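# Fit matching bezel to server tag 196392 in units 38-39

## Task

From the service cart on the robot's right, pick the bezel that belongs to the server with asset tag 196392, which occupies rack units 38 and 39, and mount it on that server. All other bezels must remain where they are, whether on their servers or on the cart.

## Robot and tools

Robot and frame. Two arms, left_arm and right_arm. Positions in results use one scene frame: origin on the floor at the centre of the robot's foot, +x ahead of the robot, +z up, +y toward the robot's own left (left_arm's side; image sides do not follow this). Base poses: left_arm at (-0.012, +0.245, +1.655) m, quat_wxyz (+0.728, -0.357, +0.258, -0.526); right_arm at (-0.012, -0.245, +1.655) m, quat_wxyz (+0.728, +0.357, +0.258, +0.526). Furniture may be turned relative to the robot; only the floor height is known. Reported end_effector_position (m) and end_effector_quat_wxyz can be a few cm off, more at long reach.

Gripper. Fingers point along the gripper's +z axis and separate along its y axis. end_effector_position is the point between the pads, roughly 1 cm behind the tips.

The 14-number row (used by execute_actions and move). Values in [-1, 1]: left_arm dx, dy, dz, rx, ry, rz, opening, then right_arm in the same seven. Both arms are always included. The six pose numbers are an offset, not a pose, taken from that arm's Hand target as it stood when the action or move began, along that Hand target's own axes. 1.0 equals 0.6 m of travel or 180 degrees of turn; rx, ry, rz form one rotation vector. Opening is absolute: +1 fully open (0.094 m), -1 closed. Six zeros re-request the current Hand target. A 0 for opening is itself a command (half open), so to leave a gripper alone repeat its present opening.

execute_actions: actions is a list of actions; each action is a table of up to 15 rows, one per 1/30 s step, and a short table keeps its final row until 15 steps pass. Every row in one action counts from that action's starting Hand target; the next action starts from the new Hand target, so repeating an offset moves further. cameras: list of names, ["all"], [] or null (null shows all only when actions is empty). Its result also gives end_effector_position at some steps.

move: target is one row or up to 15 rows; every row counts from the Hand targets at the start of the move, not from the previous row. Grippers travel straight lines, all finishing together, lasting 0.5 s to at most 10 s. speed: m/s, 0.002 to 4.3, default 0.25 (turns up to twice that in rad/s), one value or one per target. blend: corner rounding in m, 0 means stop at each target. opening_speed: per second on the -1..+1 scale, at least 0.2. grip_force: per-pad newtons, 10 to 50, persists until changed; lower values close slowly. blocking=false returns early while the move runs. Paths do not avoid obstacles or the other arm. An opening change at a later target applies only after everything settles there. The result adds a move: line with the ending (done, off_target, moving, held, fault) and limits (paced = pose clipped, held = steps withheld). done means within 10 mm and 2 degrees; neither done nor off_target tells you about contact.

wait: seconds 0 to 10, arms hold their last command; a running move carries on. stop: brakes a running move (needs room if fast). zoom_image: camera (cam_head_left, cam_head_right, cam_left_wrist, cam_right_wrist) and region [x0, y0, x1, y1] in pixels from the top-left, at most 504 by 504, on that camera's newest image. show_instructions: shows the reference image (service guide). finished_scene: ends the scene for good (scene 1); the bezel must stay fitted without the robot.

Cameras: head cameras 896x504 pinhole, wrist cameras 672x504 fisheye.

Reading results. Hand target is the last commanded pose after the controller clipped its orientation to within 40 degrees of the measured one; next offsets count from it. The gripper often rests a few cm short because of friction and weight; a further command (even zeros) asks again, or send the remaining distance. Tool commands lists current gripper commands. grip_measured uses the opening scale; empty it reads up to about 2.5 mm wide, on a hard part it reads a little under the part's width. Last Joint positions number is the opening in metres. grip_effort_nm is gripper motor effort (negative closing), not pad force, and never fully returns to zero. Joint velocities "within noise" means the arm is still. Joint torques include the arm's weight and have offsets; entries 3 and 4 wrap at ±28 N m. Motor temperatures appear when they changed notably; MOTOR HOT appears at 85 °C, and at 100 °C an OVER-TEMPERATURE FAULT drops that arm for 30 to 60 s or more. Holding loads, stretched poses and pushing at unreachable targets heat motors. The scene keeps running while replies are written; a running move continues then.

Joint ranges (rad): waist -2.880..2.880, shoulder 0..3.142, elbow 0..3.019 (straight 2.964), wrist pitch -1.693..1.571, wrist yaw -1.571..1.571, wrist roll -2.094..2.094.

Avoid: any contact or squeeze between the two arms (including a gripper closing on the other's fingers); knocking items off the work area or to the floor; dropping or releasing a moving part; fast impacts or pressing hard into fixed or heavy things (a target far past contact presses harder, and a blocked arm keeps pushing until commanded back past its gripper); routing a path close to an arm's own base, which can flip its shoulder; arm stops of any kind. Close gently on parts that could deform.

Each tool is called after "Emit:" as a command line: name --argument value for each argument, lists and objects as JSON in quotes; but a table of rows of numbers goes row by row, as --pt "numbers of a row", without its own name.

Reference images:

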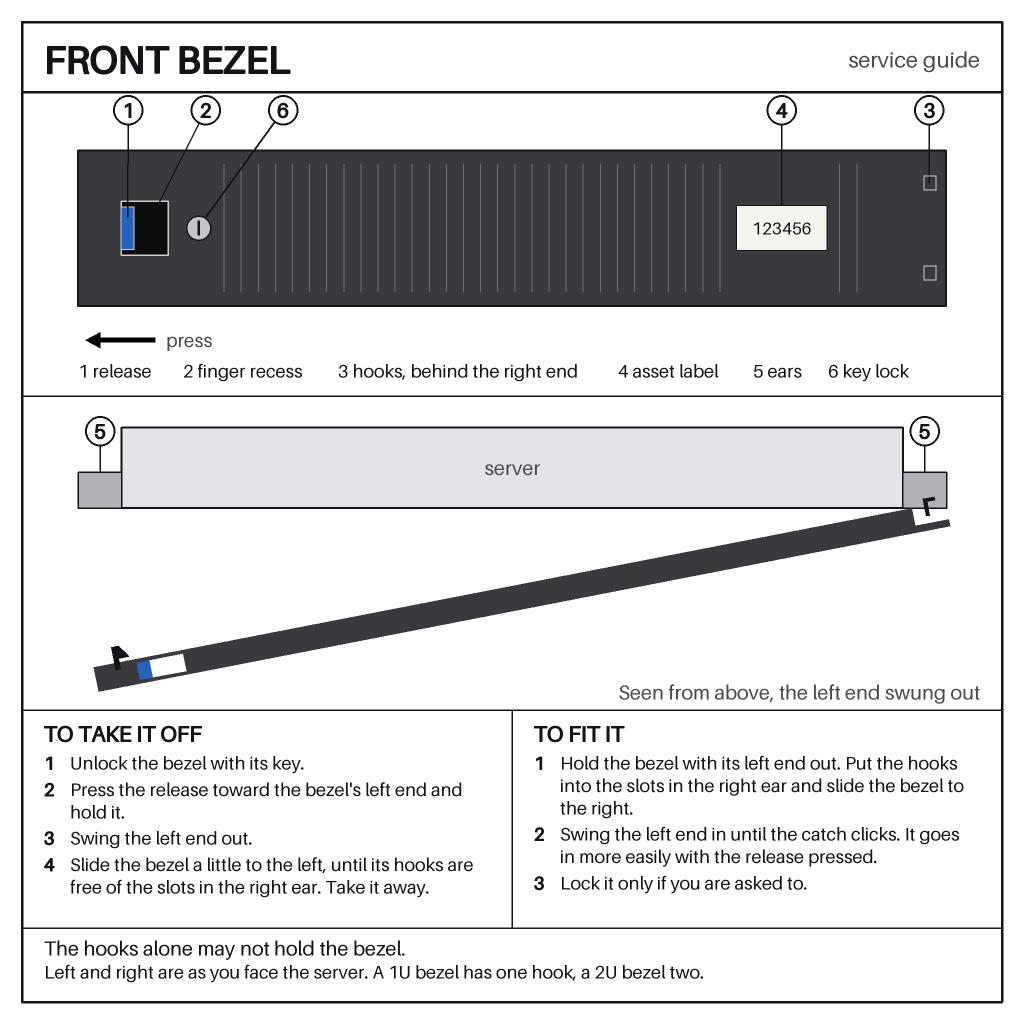

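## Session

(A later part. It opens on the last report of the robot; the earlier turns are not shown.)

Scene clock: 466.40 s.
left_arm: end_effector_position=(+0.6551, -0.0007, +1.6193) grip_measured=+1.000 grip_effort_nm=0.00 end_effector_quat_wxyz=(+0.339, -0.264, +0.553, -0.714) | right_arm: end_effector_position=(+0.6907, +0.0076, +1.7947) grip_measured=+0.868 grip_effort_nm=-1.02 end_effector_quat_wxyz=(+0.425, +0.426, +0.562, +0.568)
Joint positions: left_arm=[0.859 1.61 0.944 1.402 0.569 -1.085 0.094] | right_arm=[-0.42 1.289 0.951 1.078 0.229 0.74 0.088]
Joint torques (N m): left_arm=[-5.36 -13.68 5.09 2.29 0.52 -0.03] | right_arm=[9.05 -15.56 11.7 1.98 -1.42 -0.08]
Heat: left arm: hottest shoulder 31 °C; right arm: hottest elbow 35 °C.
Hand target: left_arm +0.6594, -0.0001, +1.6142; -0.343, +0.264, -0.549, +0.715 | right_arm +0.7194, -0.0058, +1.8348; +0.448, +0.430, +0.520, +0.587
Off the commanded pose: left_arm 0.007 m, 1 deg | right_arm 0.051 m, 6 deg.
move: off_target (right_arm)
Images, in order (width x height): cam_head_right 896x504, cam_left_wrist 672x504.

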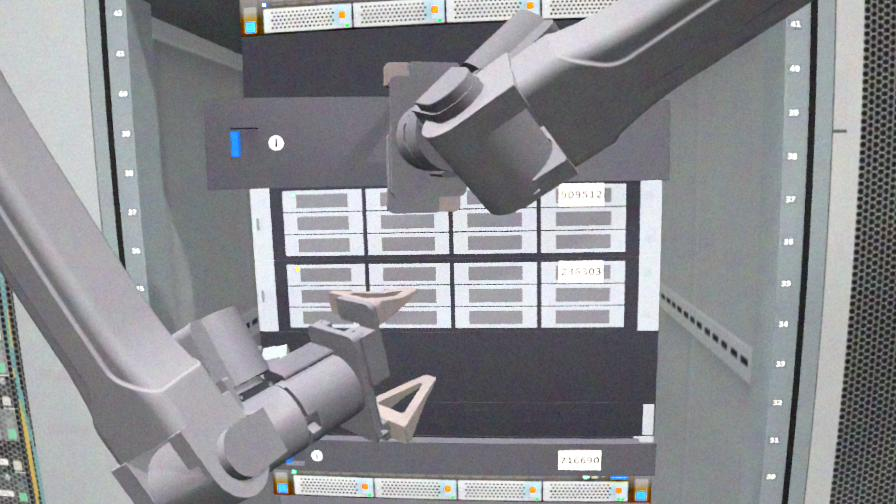

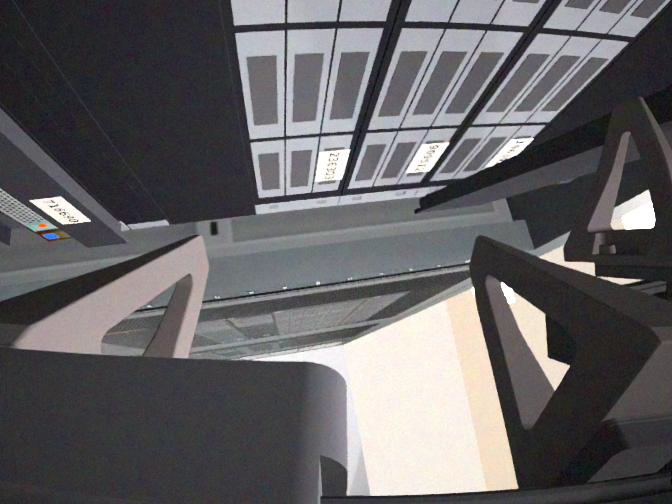

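Emit:
move --pt "0 0 0 0 0 0 1 0.029 0.0155 -0.121 0 0 0 0.6" --pt "0 0 0 0 0 0 1 -0.0035 0.0045 0.0167 0 0 0 0.6" --speed 0.08 --cameras '["cam_head_right","cam_left_wrist"]'

Emit:
zoom_image --camera "cam_left_wrist" --region '[400, 150, 540, 255]'

Emit:
zoom_image --camera "cam_head_right" --region '[600, 80, 760, 200]'

Scene clock: 473.23 s.
left_arm: end_effector_position=(+0.6551, -0.0007, +1.6193) grip_measured=+1.000 grip_effort_nm=0.00 end_effector_quat_wxyz=(+0.339, -0.264, +0.553, -0.714) | right_arm: end_effector_position=(+0.6980, +0.0109, +1.7968) grip_measured=+0.868 grip_effort_nm=-1.01 end_effector_quat_wxyz=(+0.422, +0.423, +0.565, +0.569)
Joint positions: left_arm=[0.859 1.61 0.944 1.402 0.569 -1.085 0.094] | right_arm=[-0.422 1.294 0.975 1.05 0.223 0.74 0.088]
Joint torques (N m): left_arm=[-5.36 -13.57 5.08 2.29 0.51 -0.03] | right_arm=[9.23 -16.15 11.92 2.15 -1.28 -0.05]
Heat: left arm: hottest shoulder 31 °C; right arm: hottest elbow 34 °C.
Hand target: left_arm +0.6594, -0.0001, +1.6142; -0.343, +0.264, -0.549, +0.715 | right_arm +0.7295, -0.0058, +1.8384; +0.448, +0.430, +0.520, +0.586
Off the commanded pose: left_arm 0.007 m, 1 deg | right_arm 0.055 m, 6 deg.
move: off_target (right_arm)
Images, in order (width x height): cam_head_right 896x504, cam_left_wrist 672x504.

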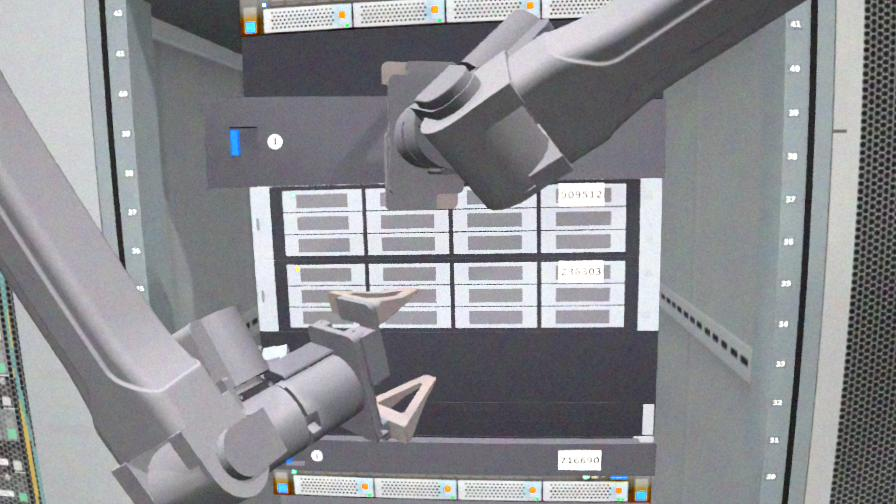

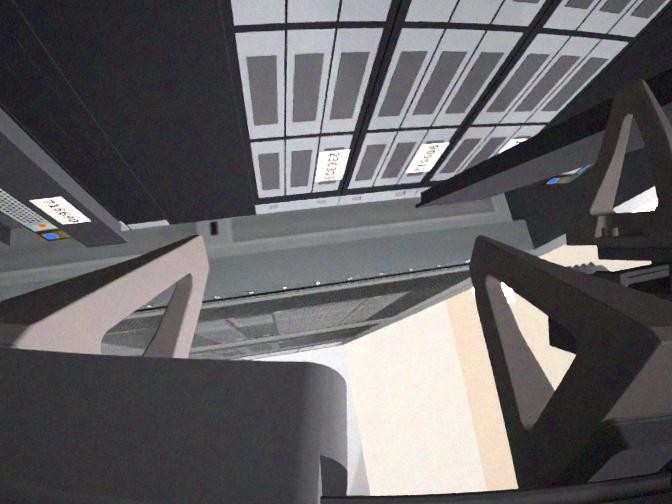

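Scaled by 3.600 from the camera's 672x504 image, which has a finer 960x720 frame.

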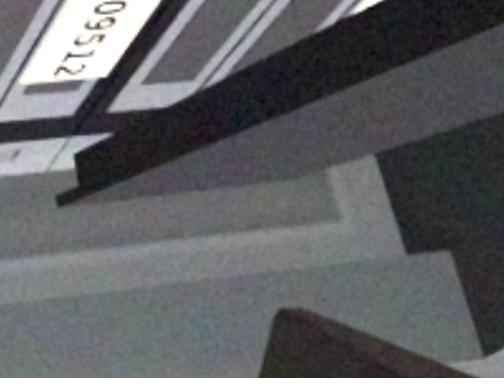

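Scaled by 3.150 from the camera's 896x504 image, which has a finer 1280x720 frame.

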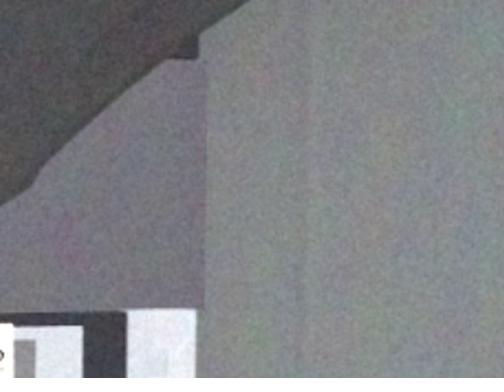

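Emit:
move --target '[0,0,0,0,0,0,1,-0.004,-0.0015,0.0195,0,0,0,0.6]' --speed 0.06 --cameras '["cam_head_right","cam_left_wrist","cam_right_wrist"]'

Emit:
zoom_image --camera "cam_left_wrist" --region '[400, 150, 540, 255]'

Emit:
zoom_image --camera "cam_head_right" --region '[600, 80, 760, 200]'

Scene clock: 478.93 s.
left_arm: end_effector_position=(+0.6551, -0.0007, +1.6193) grip_measured=+1.000 grip_effort_nm=0.00 end_effector_quat_wxyz=(+0.339, -0.264, +0.553, -0.714) | right_arm: end_effector_position=(+0.7099, +0.0098, +1.7971) grip_measured=+0.868 grip_effort_nm=-1.01 end_effector_quat_wxyz=(+0.425, +0.424, +0.564, +0.568)
Joint positions: left_arm=[0.859 1.61 0.944 1.402 0.569 -1.085 0.094] | right_arm=[-0.433 1.303 1.007 1.031 0.218 0.745 0.088]
Joint torques (N m): left_arm=[-5.36 -13.51 5.08 2.29 0.53 -0.05] | right_arm=[9 -15.74 12.31 2.03 -1.4 -0.03]
Heat: left arm: hottest shoulder 31 °C; right arm: hottest elbow 35 °C.
Hand target: left_arm +0.6594, -0.0001, +1.6142; -0.343, +0.264, -0.549, +0.715 | right_arm +0.7415, -0.0055, +1.8385; +0.448, +0.430, +0.520, +0.586
Off the commanded pose: left_arm 0.007 m, 1 deg | right_arm 0.054 m, 6 deg.
move: off_target (right_arm)
Images, in order (width x height): cam_head_right 896x504, cam_left_wrist 672x504, cam_right_wrist 672x504.

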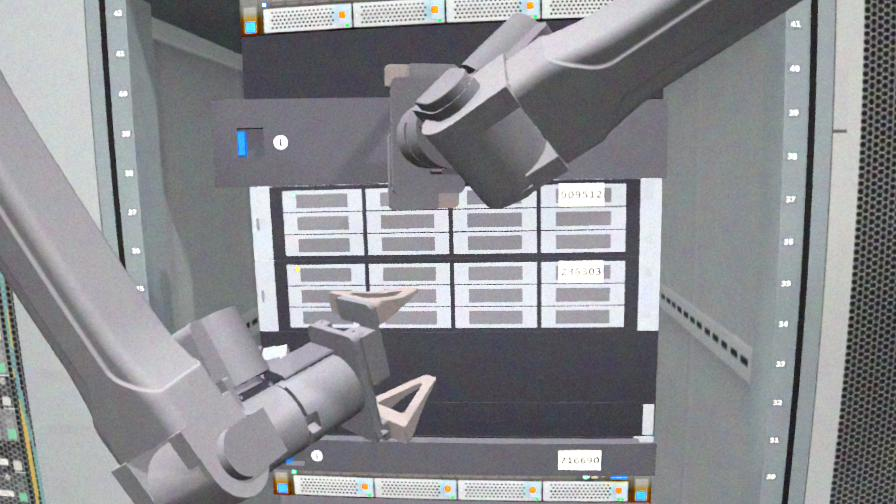

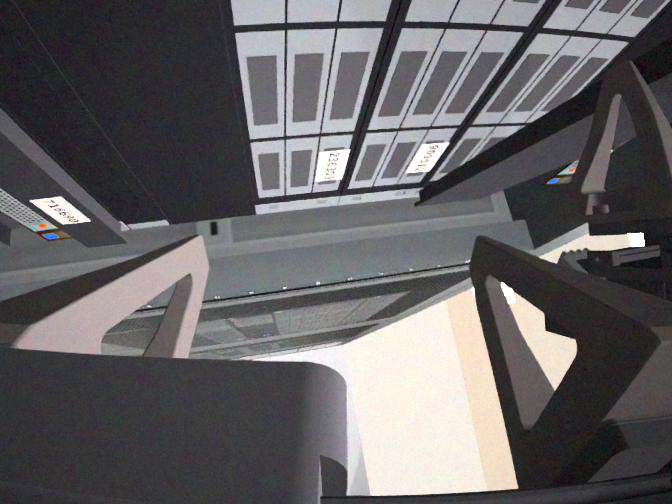

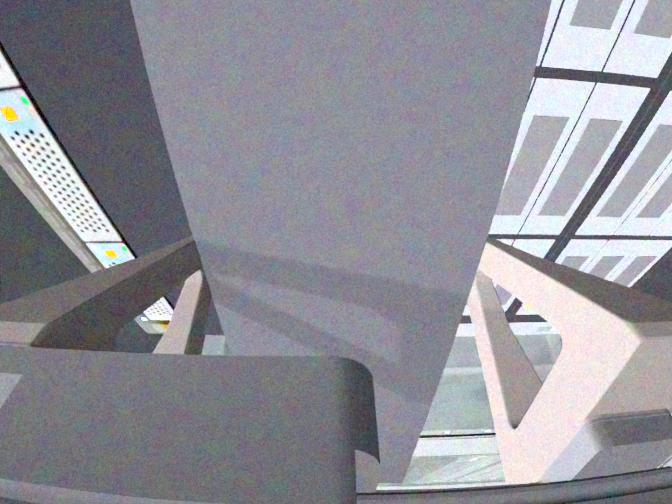

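Scaled by 3.600 from the camera's 672x504 image, which has a finer 960x720 frame.

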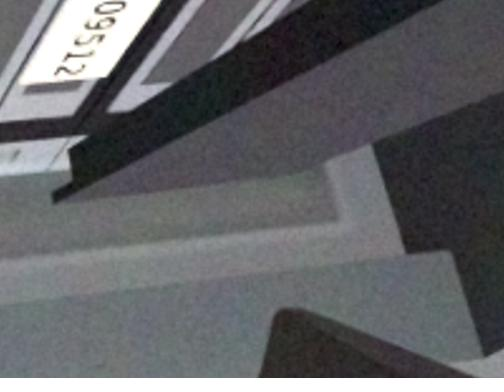

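Scaled by 3.150 from the camera's 896x504 image, which has a finer 1280x720 frame.

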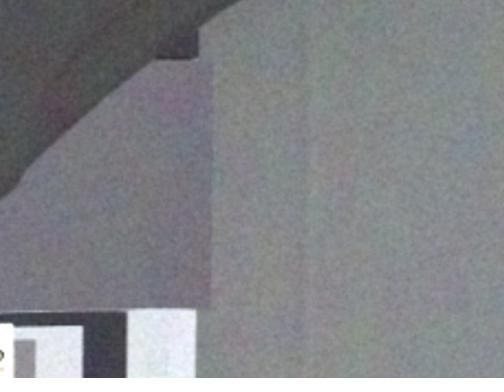

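Emit:
move --target '[0,0,0,0,0,0,1,-0.006,-0.003,0.0327,0,-0.028,0,0.6]' --speed 0.06 --cameras '["cam_head_right","cam_left_wrist","cam_right_wrist"]'

Emit:
zoom_image --camera "cam_left_wrist" --region '[400, 150, 540, 255]'

Emit:
zoom_image --camera "cam_head_right" --region '[600, 80, 760, 200]'

Scene clock: 499.07 s.
left_arm: end_effector_position=(+0.6551, -0.0007, +1.6193) grip_measured=+1.000 grip_effort_nm=0.00 end_effector_quat_wxyz=(+0.339, -0.264, +0.553, -0.714) | right_arm: end_effector_position=(+0.7320, +0.0141, +1.7939) grip_measured=+0.868 grip_effort_nm=-1.01 end_effector_quat_wxyz=(+0.445, +0.442, +0.553, +0.549)
Joint positions: left_arm=[0.859 1.61 0.944 1.402 0.569 -1.085 0.094] | right_arm=[-0.433 1.366 1.085 1.064 0.269 0.724 0.088]
Joint torques (N m): left_arm=[-5.3 -13.57 5.05 2.22 0.52 -0.05] | right_arm=[10.52 -16.21 12.11 3.06 -0.95 0.01]
Heat: left arm: hottest shoulder 31 °C; right arm: hottest elbow 35 °C.
Hand target: left_arm +0.6594, -0.0001, +1.6142; -0.343, +0.264, -0.549, +0.715 | right_arm +0.7614, -0.0042, +1.8382; +0.470, +0.455, +0.500, +0.567
Off the commanded pose: left_arm 0.007 m, 1 deg | right_arm 0.057 m, 7 deg.
move: off_target (right_arm)
Images, in order (width x height): cam_head_right 896x504, cam_left_wrist 672x504, cam_right_wrist 672x504.

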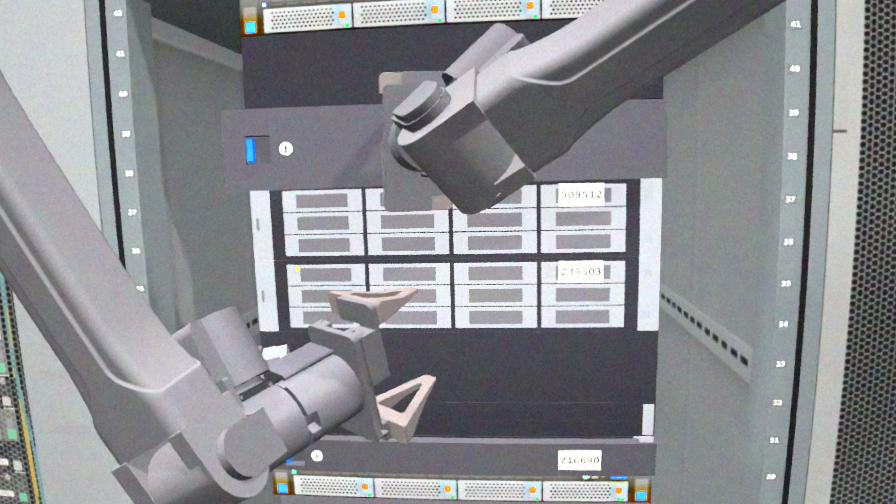

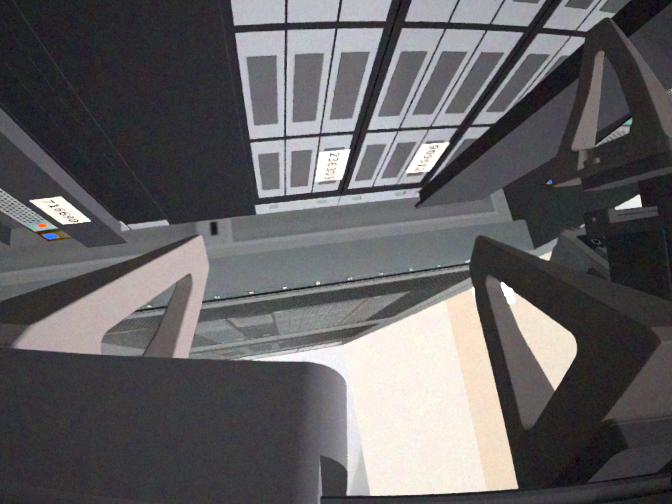

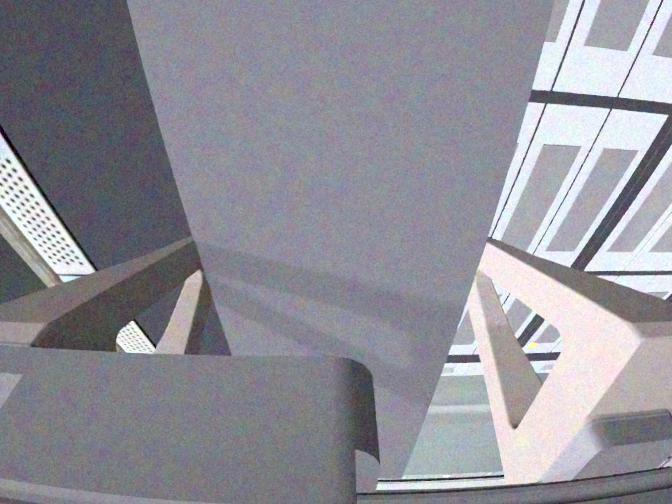

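Scaled by 3.600 from the camera's 672x504 image, which has a finer 960x720 frame.

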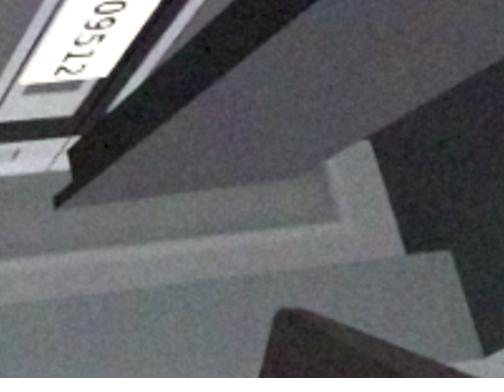

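Scaled by 3.150 from the camera's 896x504 image, which has a finer 1280x720 frame.

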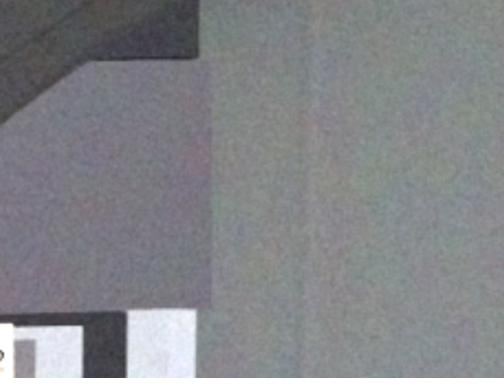

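Emit:
move --target '[0,0,0,0,0,0,1,-0.003,0.004,0.0335,0,-0.028,0.003,0.6]' --speed 0.06 --cameras '["cam_head_right","cam_head_left","cam_left_wrist","cam_right_wrist"]'

Emit:
zoom_image --camera "cam_head_right" --region '[600, 80, 760, 200]'

Emit:
zoom_image --camera "cam_head_left" --region '[320, 80, 480, 200]'

Scene clock: 505.40 s.
left_arm: end_effector_position=(+0.6551, -0.0007, +1.6193) grip_measured=+1.000 grip_effort_nm=0.00 end_effector_quat_wxyz=(+0.339, -0.264, +0.553, -0.714) | right_arm: end_effector_position=(+0.7537, +0.0161, +1.7918) grip_measured=+0.868 grip_effort_nm=-1.01 end_effector_quat_wxyz=(+0.470, +0.462, +0.536, +0.528)
Joint positions: left_arm=[0.859 1.61 0.944 1.402 0.569 -1.085 0.094] | right_arm=[-0.433 1.432 1.166 1.113 0.323 0.697 0.088]
Joint torques (N m): left_arm=[-5.3 -13.68 5.08 2.29 0.52 -0.04] | right_arm=[12.04 -17.85 12.22 2.81 -0.53 0.09]
Heat: left arm: hottest shoulder 31 °C; right arm: hottest elbow 35 °C.
Hand target: left_arm +0.6594, -0.0001, +1.6142; -0.343, +0.264, -0.549, +0.715 | right_arm +0.7813, -0.0035, +1.8422; +0.489, +0.482, +0.477, +0.549
Off the commanded pose: left_arm 0.007 m, 1 deg | right_arm 0.061 m, 8 deg.
move: off_target (right_arm)

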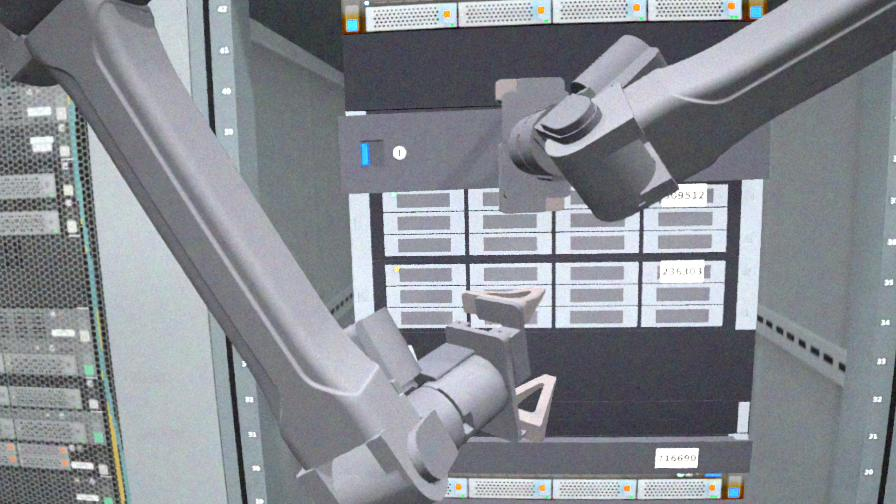

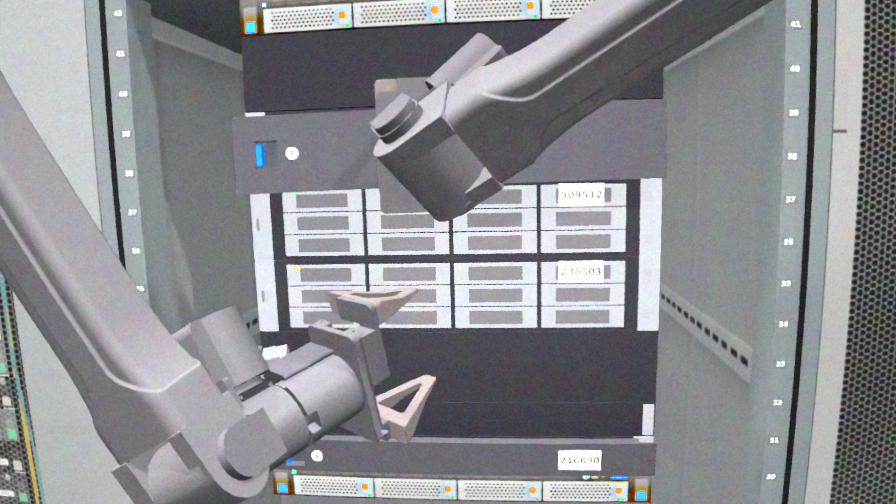

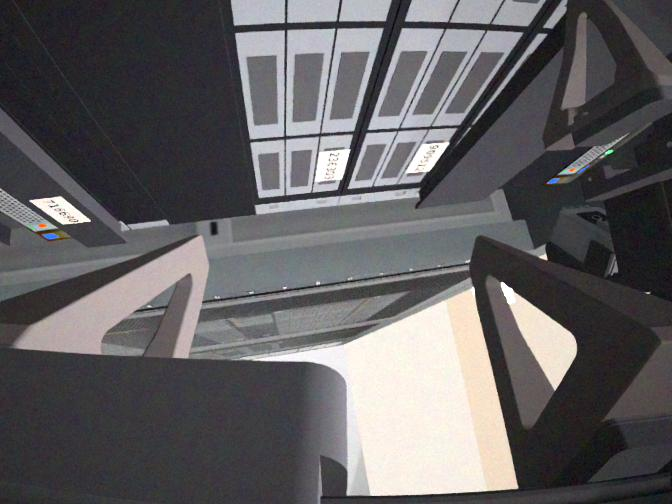

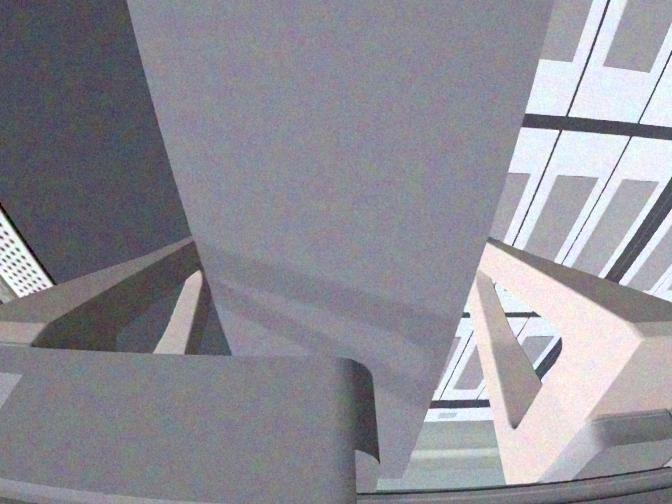

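Scaled by 3.150 from the camera's 896x504 image, which has a finer 1280x720 frame.

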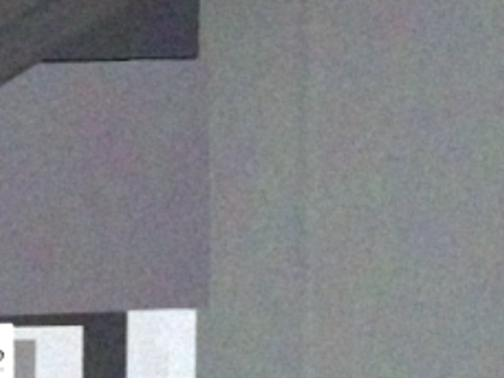

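Scaled by 3.150 from the camera's 896x504 image, which has a finer 1280x720 frame.

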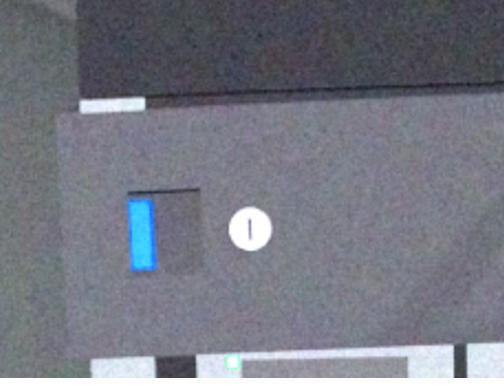

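Emit:
move --target '[0,0,0,0,0,0,1,0.0,0.016,0,0,0,0.010,0.6]' --speed 0.06 --cameras '["cam_head_right","cam_head_left"]'

Emit:
zoom_image --camera "cam_head_right" --region '[600, 80, 760, 200]'

Emit:
zoom_image --camera "cam_head_left" --region '[320, 80, 480, 200]'

Scene clock: 510.83 s.
left_arm: end_effector_position=(+0.6551, -0.0007, +1.6193) grip_measured=+1.000 grip_effort_nm=0.00 end_effector_quat_wxyz=(+0.339, -0.264, +0.553, -0.714) | right_arm: end_effector_position=(+0.7535, +0.0163, +1.7922) grip_measured=+0.868 grip_effort_nm=-1.01 end_effector_quat_wxyz=(+0.469, +0.463, +0.536, +0.528)
Joint positions: left_arm=[0.859 1.61 0.944 1.402 0.569 -1.085 0.094] | right_arm=[-0.431 1.432 1.167 1.113 0.327 0.697 0.088]
Joint torques (N m): left_arm=[-5.13 -13.57 5.08 2.28 0.53 -0.04] | right_arm=[12.98 -18.84 12.36 2.36 -0.43 0.28]
Heat: left arm: hottest shoulder 31 °C; right arm: hottest elbow 36 °C.
Hand target: left_arm +0.6594, -0.0001, +1.6142; -0.343, +0.264, -0.549, +0.715 | right_arm +0.7807, -0.0042, +1.8519; +0.481, +0.489, +0.469, +0.556
Off the commanded pose: left_arm 0.007 m, 1 deg | right_arm 0.068 m, 9 deg.
move: off_target (right_arm)
Images, in order (width x height): cam_head_left 896x504, cam_head_right 896x504.

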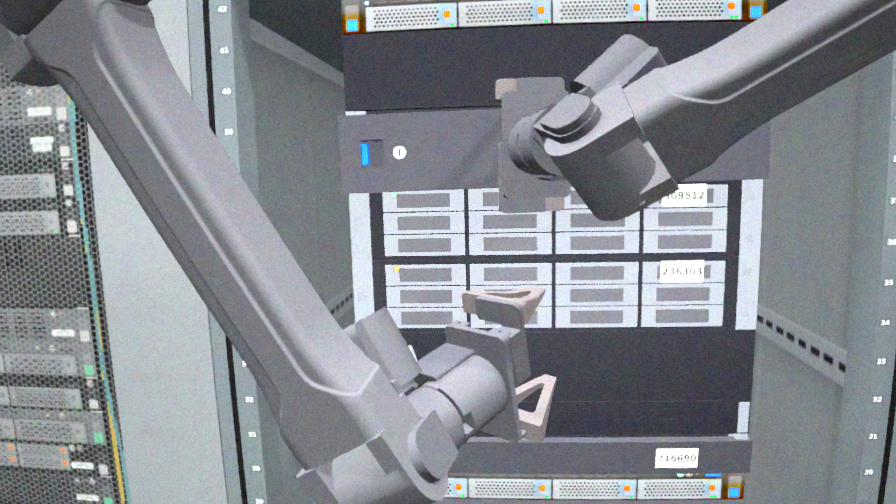

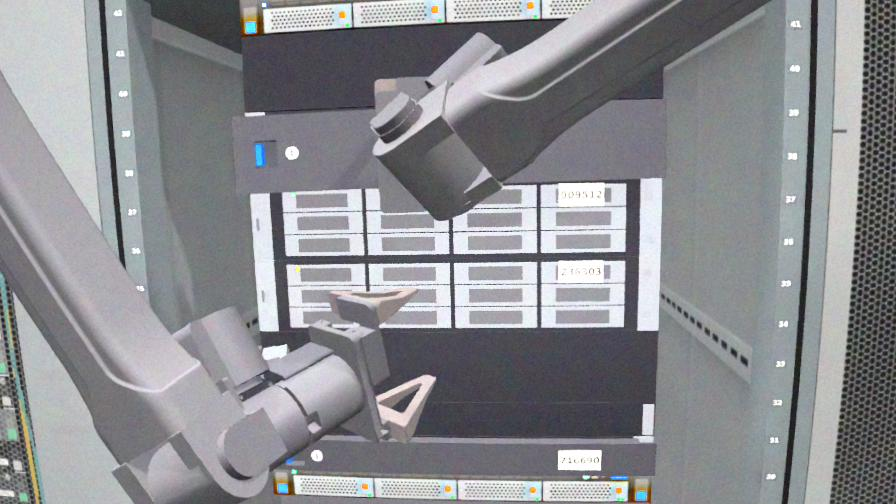

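Scaled by 3.150 from the camera's 896x504 image, which has a finer 1280x720 frame.

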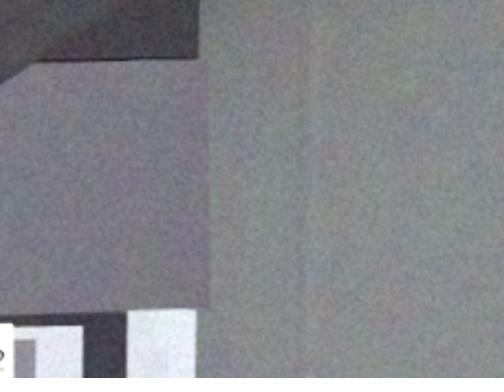

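Scaled by 3.150 from the camera's 896x504 image, which has a finer 1280x720 frame.

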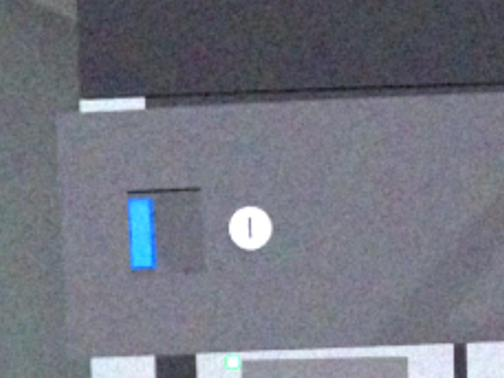

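Emit:
move --target '[0,0,0,0,0,0,1,0.0,0.02,0,0,0,0.010,0.6]' --speed 0.06 --cameras '["cam_head_left"]'

Emit:
zoom_image --camera "cam_head_left" --region '[320, 80, 480, 200]'

Scene clock: 513.87 s.
left_arm: end_effector_position=(+0.6551, -0.0007, +1.6193) grip_measured=+1.000 grip_effort_nm=0.00 end_effector_quat_wxyz=(+0.339, -0.264, +0.553, -0.714) | right_arm: end_effector_position=(+0.7546, +0.0175, +1.7983) grip_measured=+0.868 grip_effort_nm=-1.01 end_effector_quat_wxyz=(+0.465, +0.470, +0.529, +0.532)
Joint positions: left_arm=[0.859 1.61 0.944 1.402 0.569 -1.085 0.094] | right_arm=[-0.42 1.432 1.175 1.113 0.336 0.708 0.088]
Joint torques (N m): left_arm=[-5.25 -13.63 5.05 2.28 0.52 -0.05] | right_arm=[13.63 -19.96 11.79 1.7 -0.39 0.34]
Heat: left arm: hottest shoulder 31 °C; right arm: hottest elbow 36 °C.
Hand target: left_arm +0.6594, -0.0001, +1.6142; -0.343, +0.264, -0.549, +0.715 | right_arm +0.7797, -0.0054, +1.8638; +0.472, +0.497, +0.461, +0.564
Off the commanded pose: left_arm 0.007 m, 1 deg | right_arm 0.074 m, 9 deg.
move: off_target (right_arm)
Images, in order (width x height): cam_head_left 896x504.

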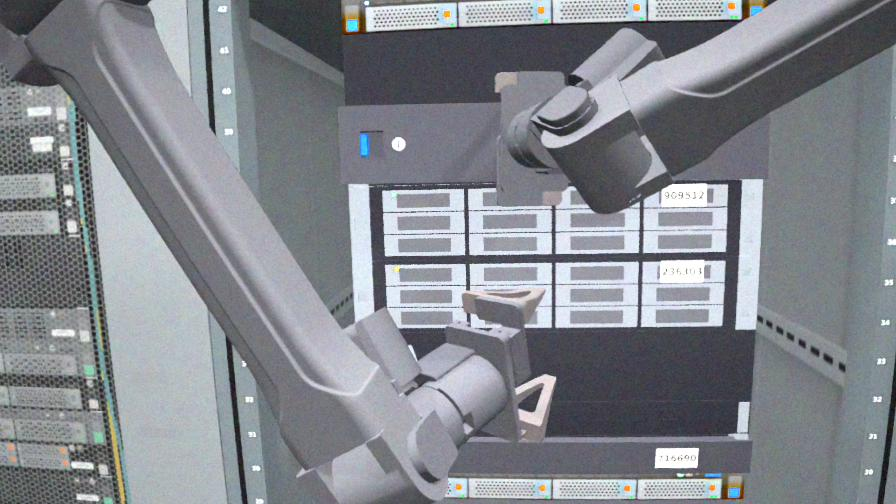

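Scaled by 3.150 from the camera's 896x504 image, which has a finer 1280x720 frame.

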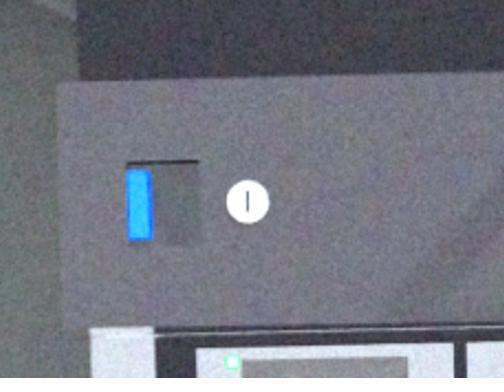

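Emit:
move --target '[0,0,0,0,0,0,1,0.0,-0.030,0,0,0,-0.010,0.6]' --speed 0.06 --cameras '["cam_head_left"]'

Emit:
zoom_image --camera "cam_head_left" --region '[320, 80, 480, 200]'

Scene clock: 518.27 s.
left_arm: end_effector_position=(+0.6551, -0.0007, +1.6193) grip_measured=+1.000 grip_effort_nm=0.00 end_effector_quat_wxyz=(+0.339, -0.264, +0.553, -0.714) | right_arm: end_effector_position=(+0.7546, +0.0173, +1.7988) grip_measured=+0.868 grip_effort_nm=-1.01 end_effector_quat_wxyz=(+0.466, +0.470, +0.528, +0.533)
Joint positions: left_arm=[0.859 1.61 0.944 1.402 0.569 -1.085 0.094] | right_arm=[-0.42 1.432 1.175 1.115 0.335 0.708 0.088]
Joint torques (N m): left_arm=[-5.36 -13.57 5.07 2.26 0.51 -0.04] | right_arm=[11.93 -17.79 11.84 2.51 -0.88 0.21]
Heat: left arm: hottest shoulder 31 °C; right arm: hottest elbow 36 °C.
Hand target: left_arm +0.6594, -0.0001, +1.6142; -0.343, +0.264, -0.549, +0.715 | right_arm +0.7810, -0.0030, +1.8460; +0.480, +0.489, +0.469, +0.556
Off the commanded pose: left_arm 0.007 m, 1 deg | right_arm 0.058 m, 8 deg.
move: off_target (right_arm)
Images, in order (width x height): cam_head_left 896x504.

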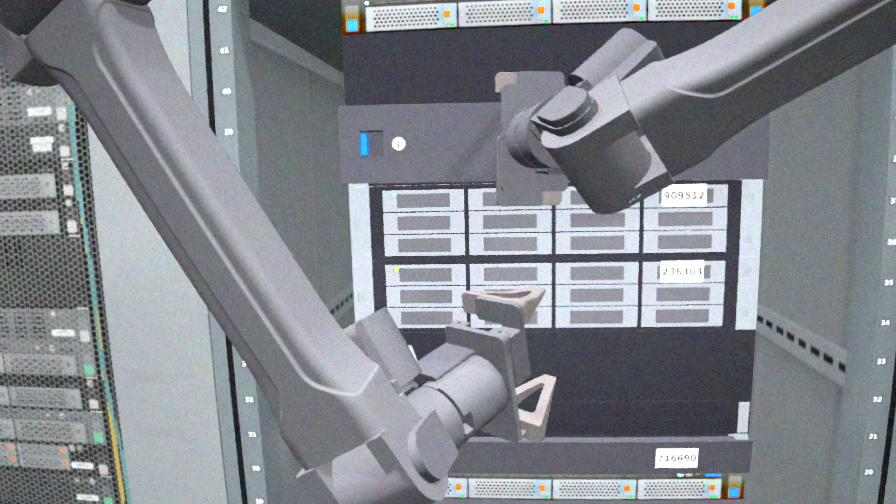

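Scaled by 3.150 from the camera's 896x504 image, which has a finer 1280x720 frame.

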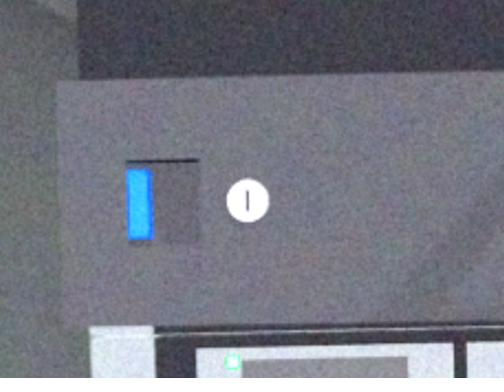

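Emit:
move --target '[0,0,0,0,0,0,1,0.0,-0.018,0,0,0,-0.006,0.6]' --speed 0.06 --cameras '["cam_head_left"]'

Emit:
zoom_image --camera "cam_head_left" --region '[320, 80, 480, 200]'

Scene clock: 521.80 s.
left_arm: end_effector_position=(+0.6551, -0.0007, +1.6193) grip_measured=+1.000 grip_effort_nm=0.00 end_effector_quat_wxyz=(+0.339, -0.264, +0.553, -0.714) | right_arm: end_effector_position=(+0.7545, +0.0174, +1.7985) grip_measured=+0.868 grip_effort_nm=-1.01 end_effector_quat_wxyz=(+0.467, +0.470, +0.527, +0.533)
Joint positions: left_arm=[0.859 1.61 0.944 1.402 0.569 -1.085 0.094] | right_arm=[-0.42 1.434 1.175 1.12 0.333 0.708 0.088]
Joint torques (N m): left_arm=[-5.36 -13.63 5.04 2.29 0.5 -0.05] | right_arm=[10.34 -16.38 11.85 2.61 -1.14 0.15]
Heat: left arm: hottest shoulder 31 °C; right arm: hottest elbow 35 °C.
Hand target: left_arm +0.6594, -0.0001, +1.6142; -0.343, +0.264, -0.549, +0.715 | right_arm +0.7818, -0.0019, +1.8351; +0.486, +0.485, +0.474, +0.552
Off the commanded pose: left_arm 0.007 m, 1 deg | right_arm 0.050 m, 7 deg.
move: off_target (right_arm)
Images, in order (width x height): cam_head_left 896x504.

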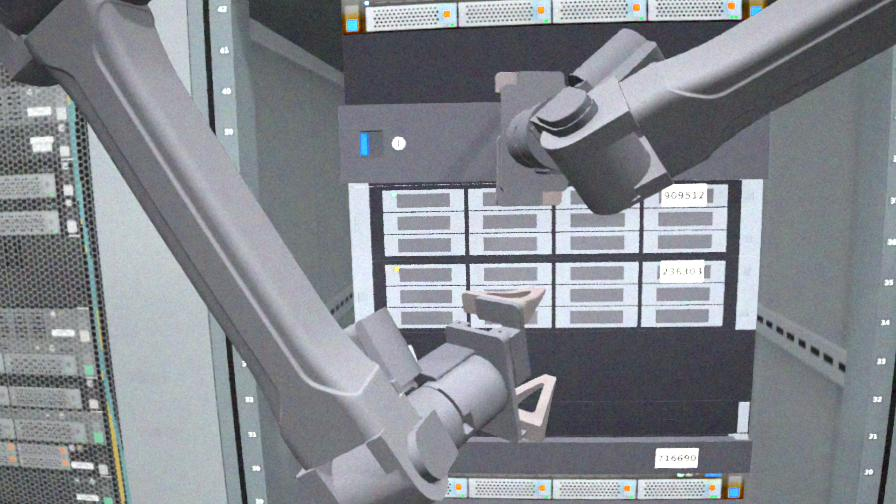

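Scaled by 3.150 from the camera's 896x504 image, which has a finer 1280x720 frame.

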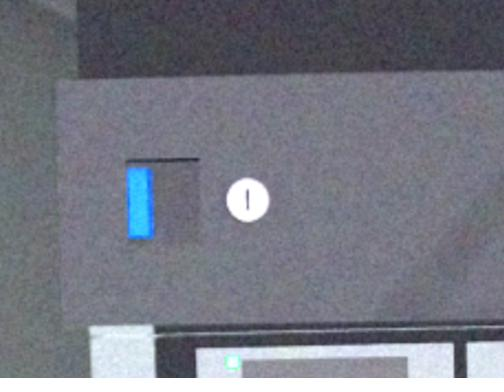

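Emit:
move --target '[0,0,0,0,0,0,1,0.0,-0.018,0,0,0,-0.008,0.6]' --speed 0.06 --cameras '["cam_head_left"]'

Emit:
zoom_image --camera "cam_head_left" --region '[320, 80, 480, 200]'

Scene clock: 525.33 s.
left_arm: end_effector_position=(+0.6551, -0.0007, +1.6193) grip_measured=+1.000 grip_effort_nm=0.00 end_effector_quat_wxyz=(+0.339, -0.264, +0.553, -0.714) | right_arm: end_effector_position=(+0.7569, +0.0171, +1.7895) grip_measured=+0.868 grip_effort_nm=-1.01 end_effector_quat_wxyz=(+0.477, +0.462, +0.533, +0.525)
Joint positions: left_arm=[0.859 1.61 0.944 1.402 0.569 -1.085 0.094] | right_arm=[-0.436 1.448 1.18 1.13 0.324 0.687 0.088]
Joint torques (N m): left_arm=[-5.48 -13.74 5.05 2.29 0.52 -0.04] | right_arm=[10.52 -16.85 11.38 2.82 -1.17 0.28]
Heat: left arm: hottest shoulder 31 °C; right arm: hottest elbow 35 °C.
Hand target: left_arm +0.6594, -0.0001, +1.6142; -0.343, +0.264, -0.549, +0.715 | right_arm +0.7826, -0.0011, +1.8244; +0.493, +0.479, +0.480, +0.546
Off the commanded pose: left_arm 0.007 m, 1 deg | right_arm 0.047 m, 7 deg.
move: off_target (right_arm)
Images, in order (width x height): cam_head_left 896x504.

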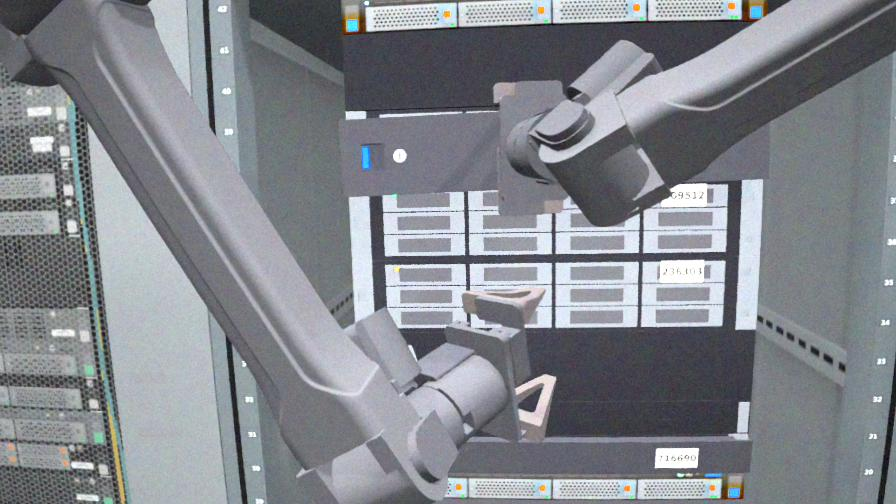

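Scaled by 3.150 from the camera's 896x504 image, which has a finer 1280x720 frame.

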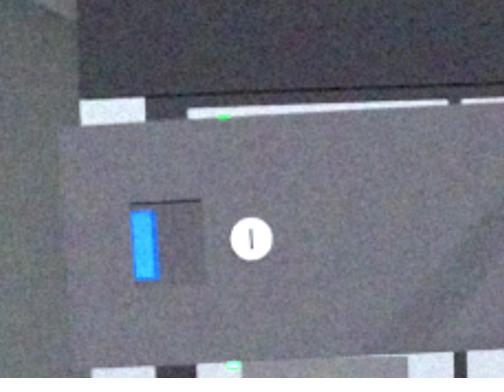

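Emit:
move --pt "0 0 0 0 0 0 1 0.006 0.039 -0.072 0 0 0.009 0.6" --pt "0 0 0 0 0 0 1 -0.002 0.034 0.0005 0 0 0.009 0.6" --speed 0.08 --cameras '["cam_head_left","cam_head_right"]'

Emit:
zoom_image --camera "cam_head_left" --region '[320, 80, 480, 200]'

Emit:
zoom_image --camera "cam_head_right" --region '[600, 80, 760, 200]'

Scene clock: 533.40 s.
left_arm: end_effector_position=(+0.6551, -0.0007, +1.6193) grip_measured=+1.000 grip_effort_nm=0.00 end_effector_quat_wxyz=(+0.339, -0.264, +0.553, -0.714) | right_arm: end_effector_position=(+0.7500, +0.0227, +1.7965) grip_measured=+0.867 grip_effort_nm=-1.01 end_effector_quat_wxyz=(+0.468, +0.470, +0.529, +0.529)
Joint positions: left_arm=[0.859 1.61 0.944 1.402 0.569 -1.085 0.094] | right_arm=[-0.411 1.445 1.172 1.138 0.346 0.694 0.088]
Joint torques (N m): left_arm=[-5.36 -13.86 5.09 2.28 0.5 -0.04] | right_arm=[10.87 -18.78 11.84 1.5 -1.37 0.2]
Heat: left arm: hottest shoulder 31 °C; right arm: hottest elbow 35 °C.
Hand target: left_arm +0.6594, -0.0001, +1.6142; -0.343, +0.264, -0.549, +0.715 | right_arm +0.7814, -0.0033, +1.8447; +0.485, +0.486, +0.473, +0.552
Off the commanded pose: left_arm 0.007 m, 1 deg | right_arm 0.063 m, 7 deg.
move: off_target (right_arm)
Images, in order (width x height): cam_head_left 896x504, cam_head_right 896x504.

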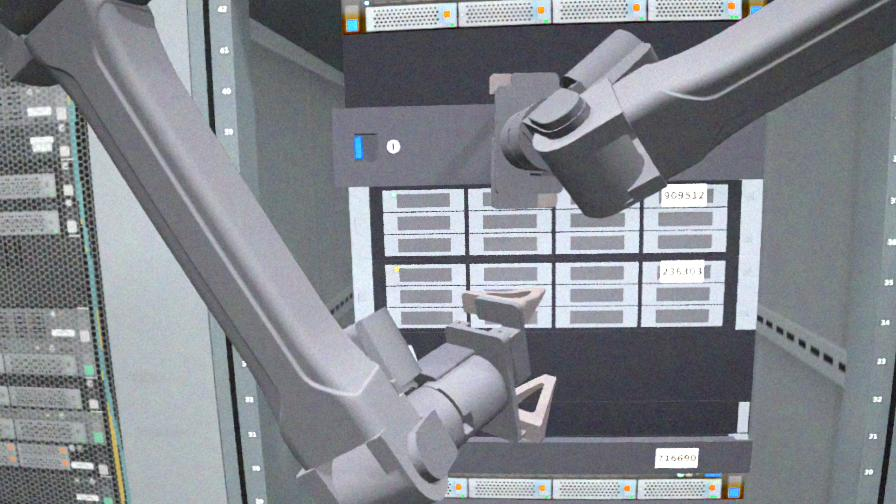

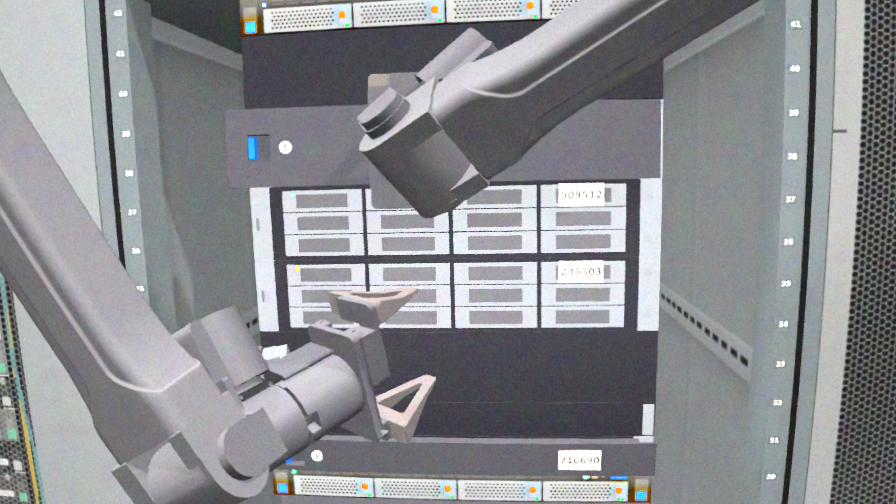

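Scaled by 3.150 from the camera's 896x504 image, which has a finer 1280x720 frame.

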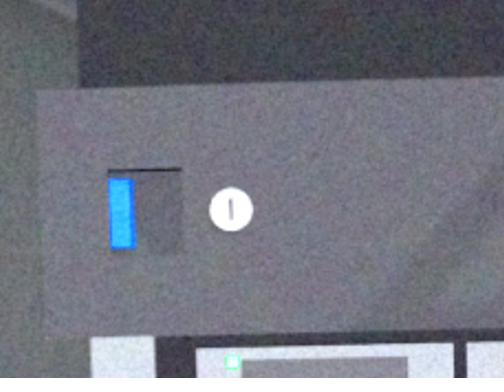

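Scaled by 3.150 from the camera's 896x504 image, which has a finer 1280x720 frame.

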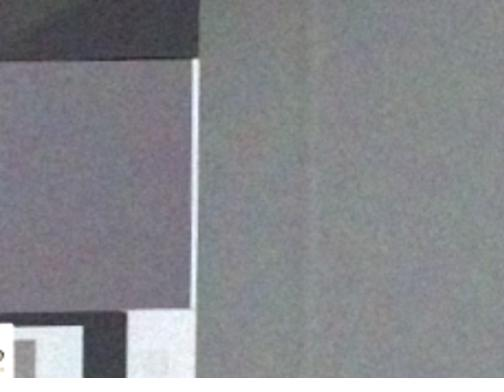

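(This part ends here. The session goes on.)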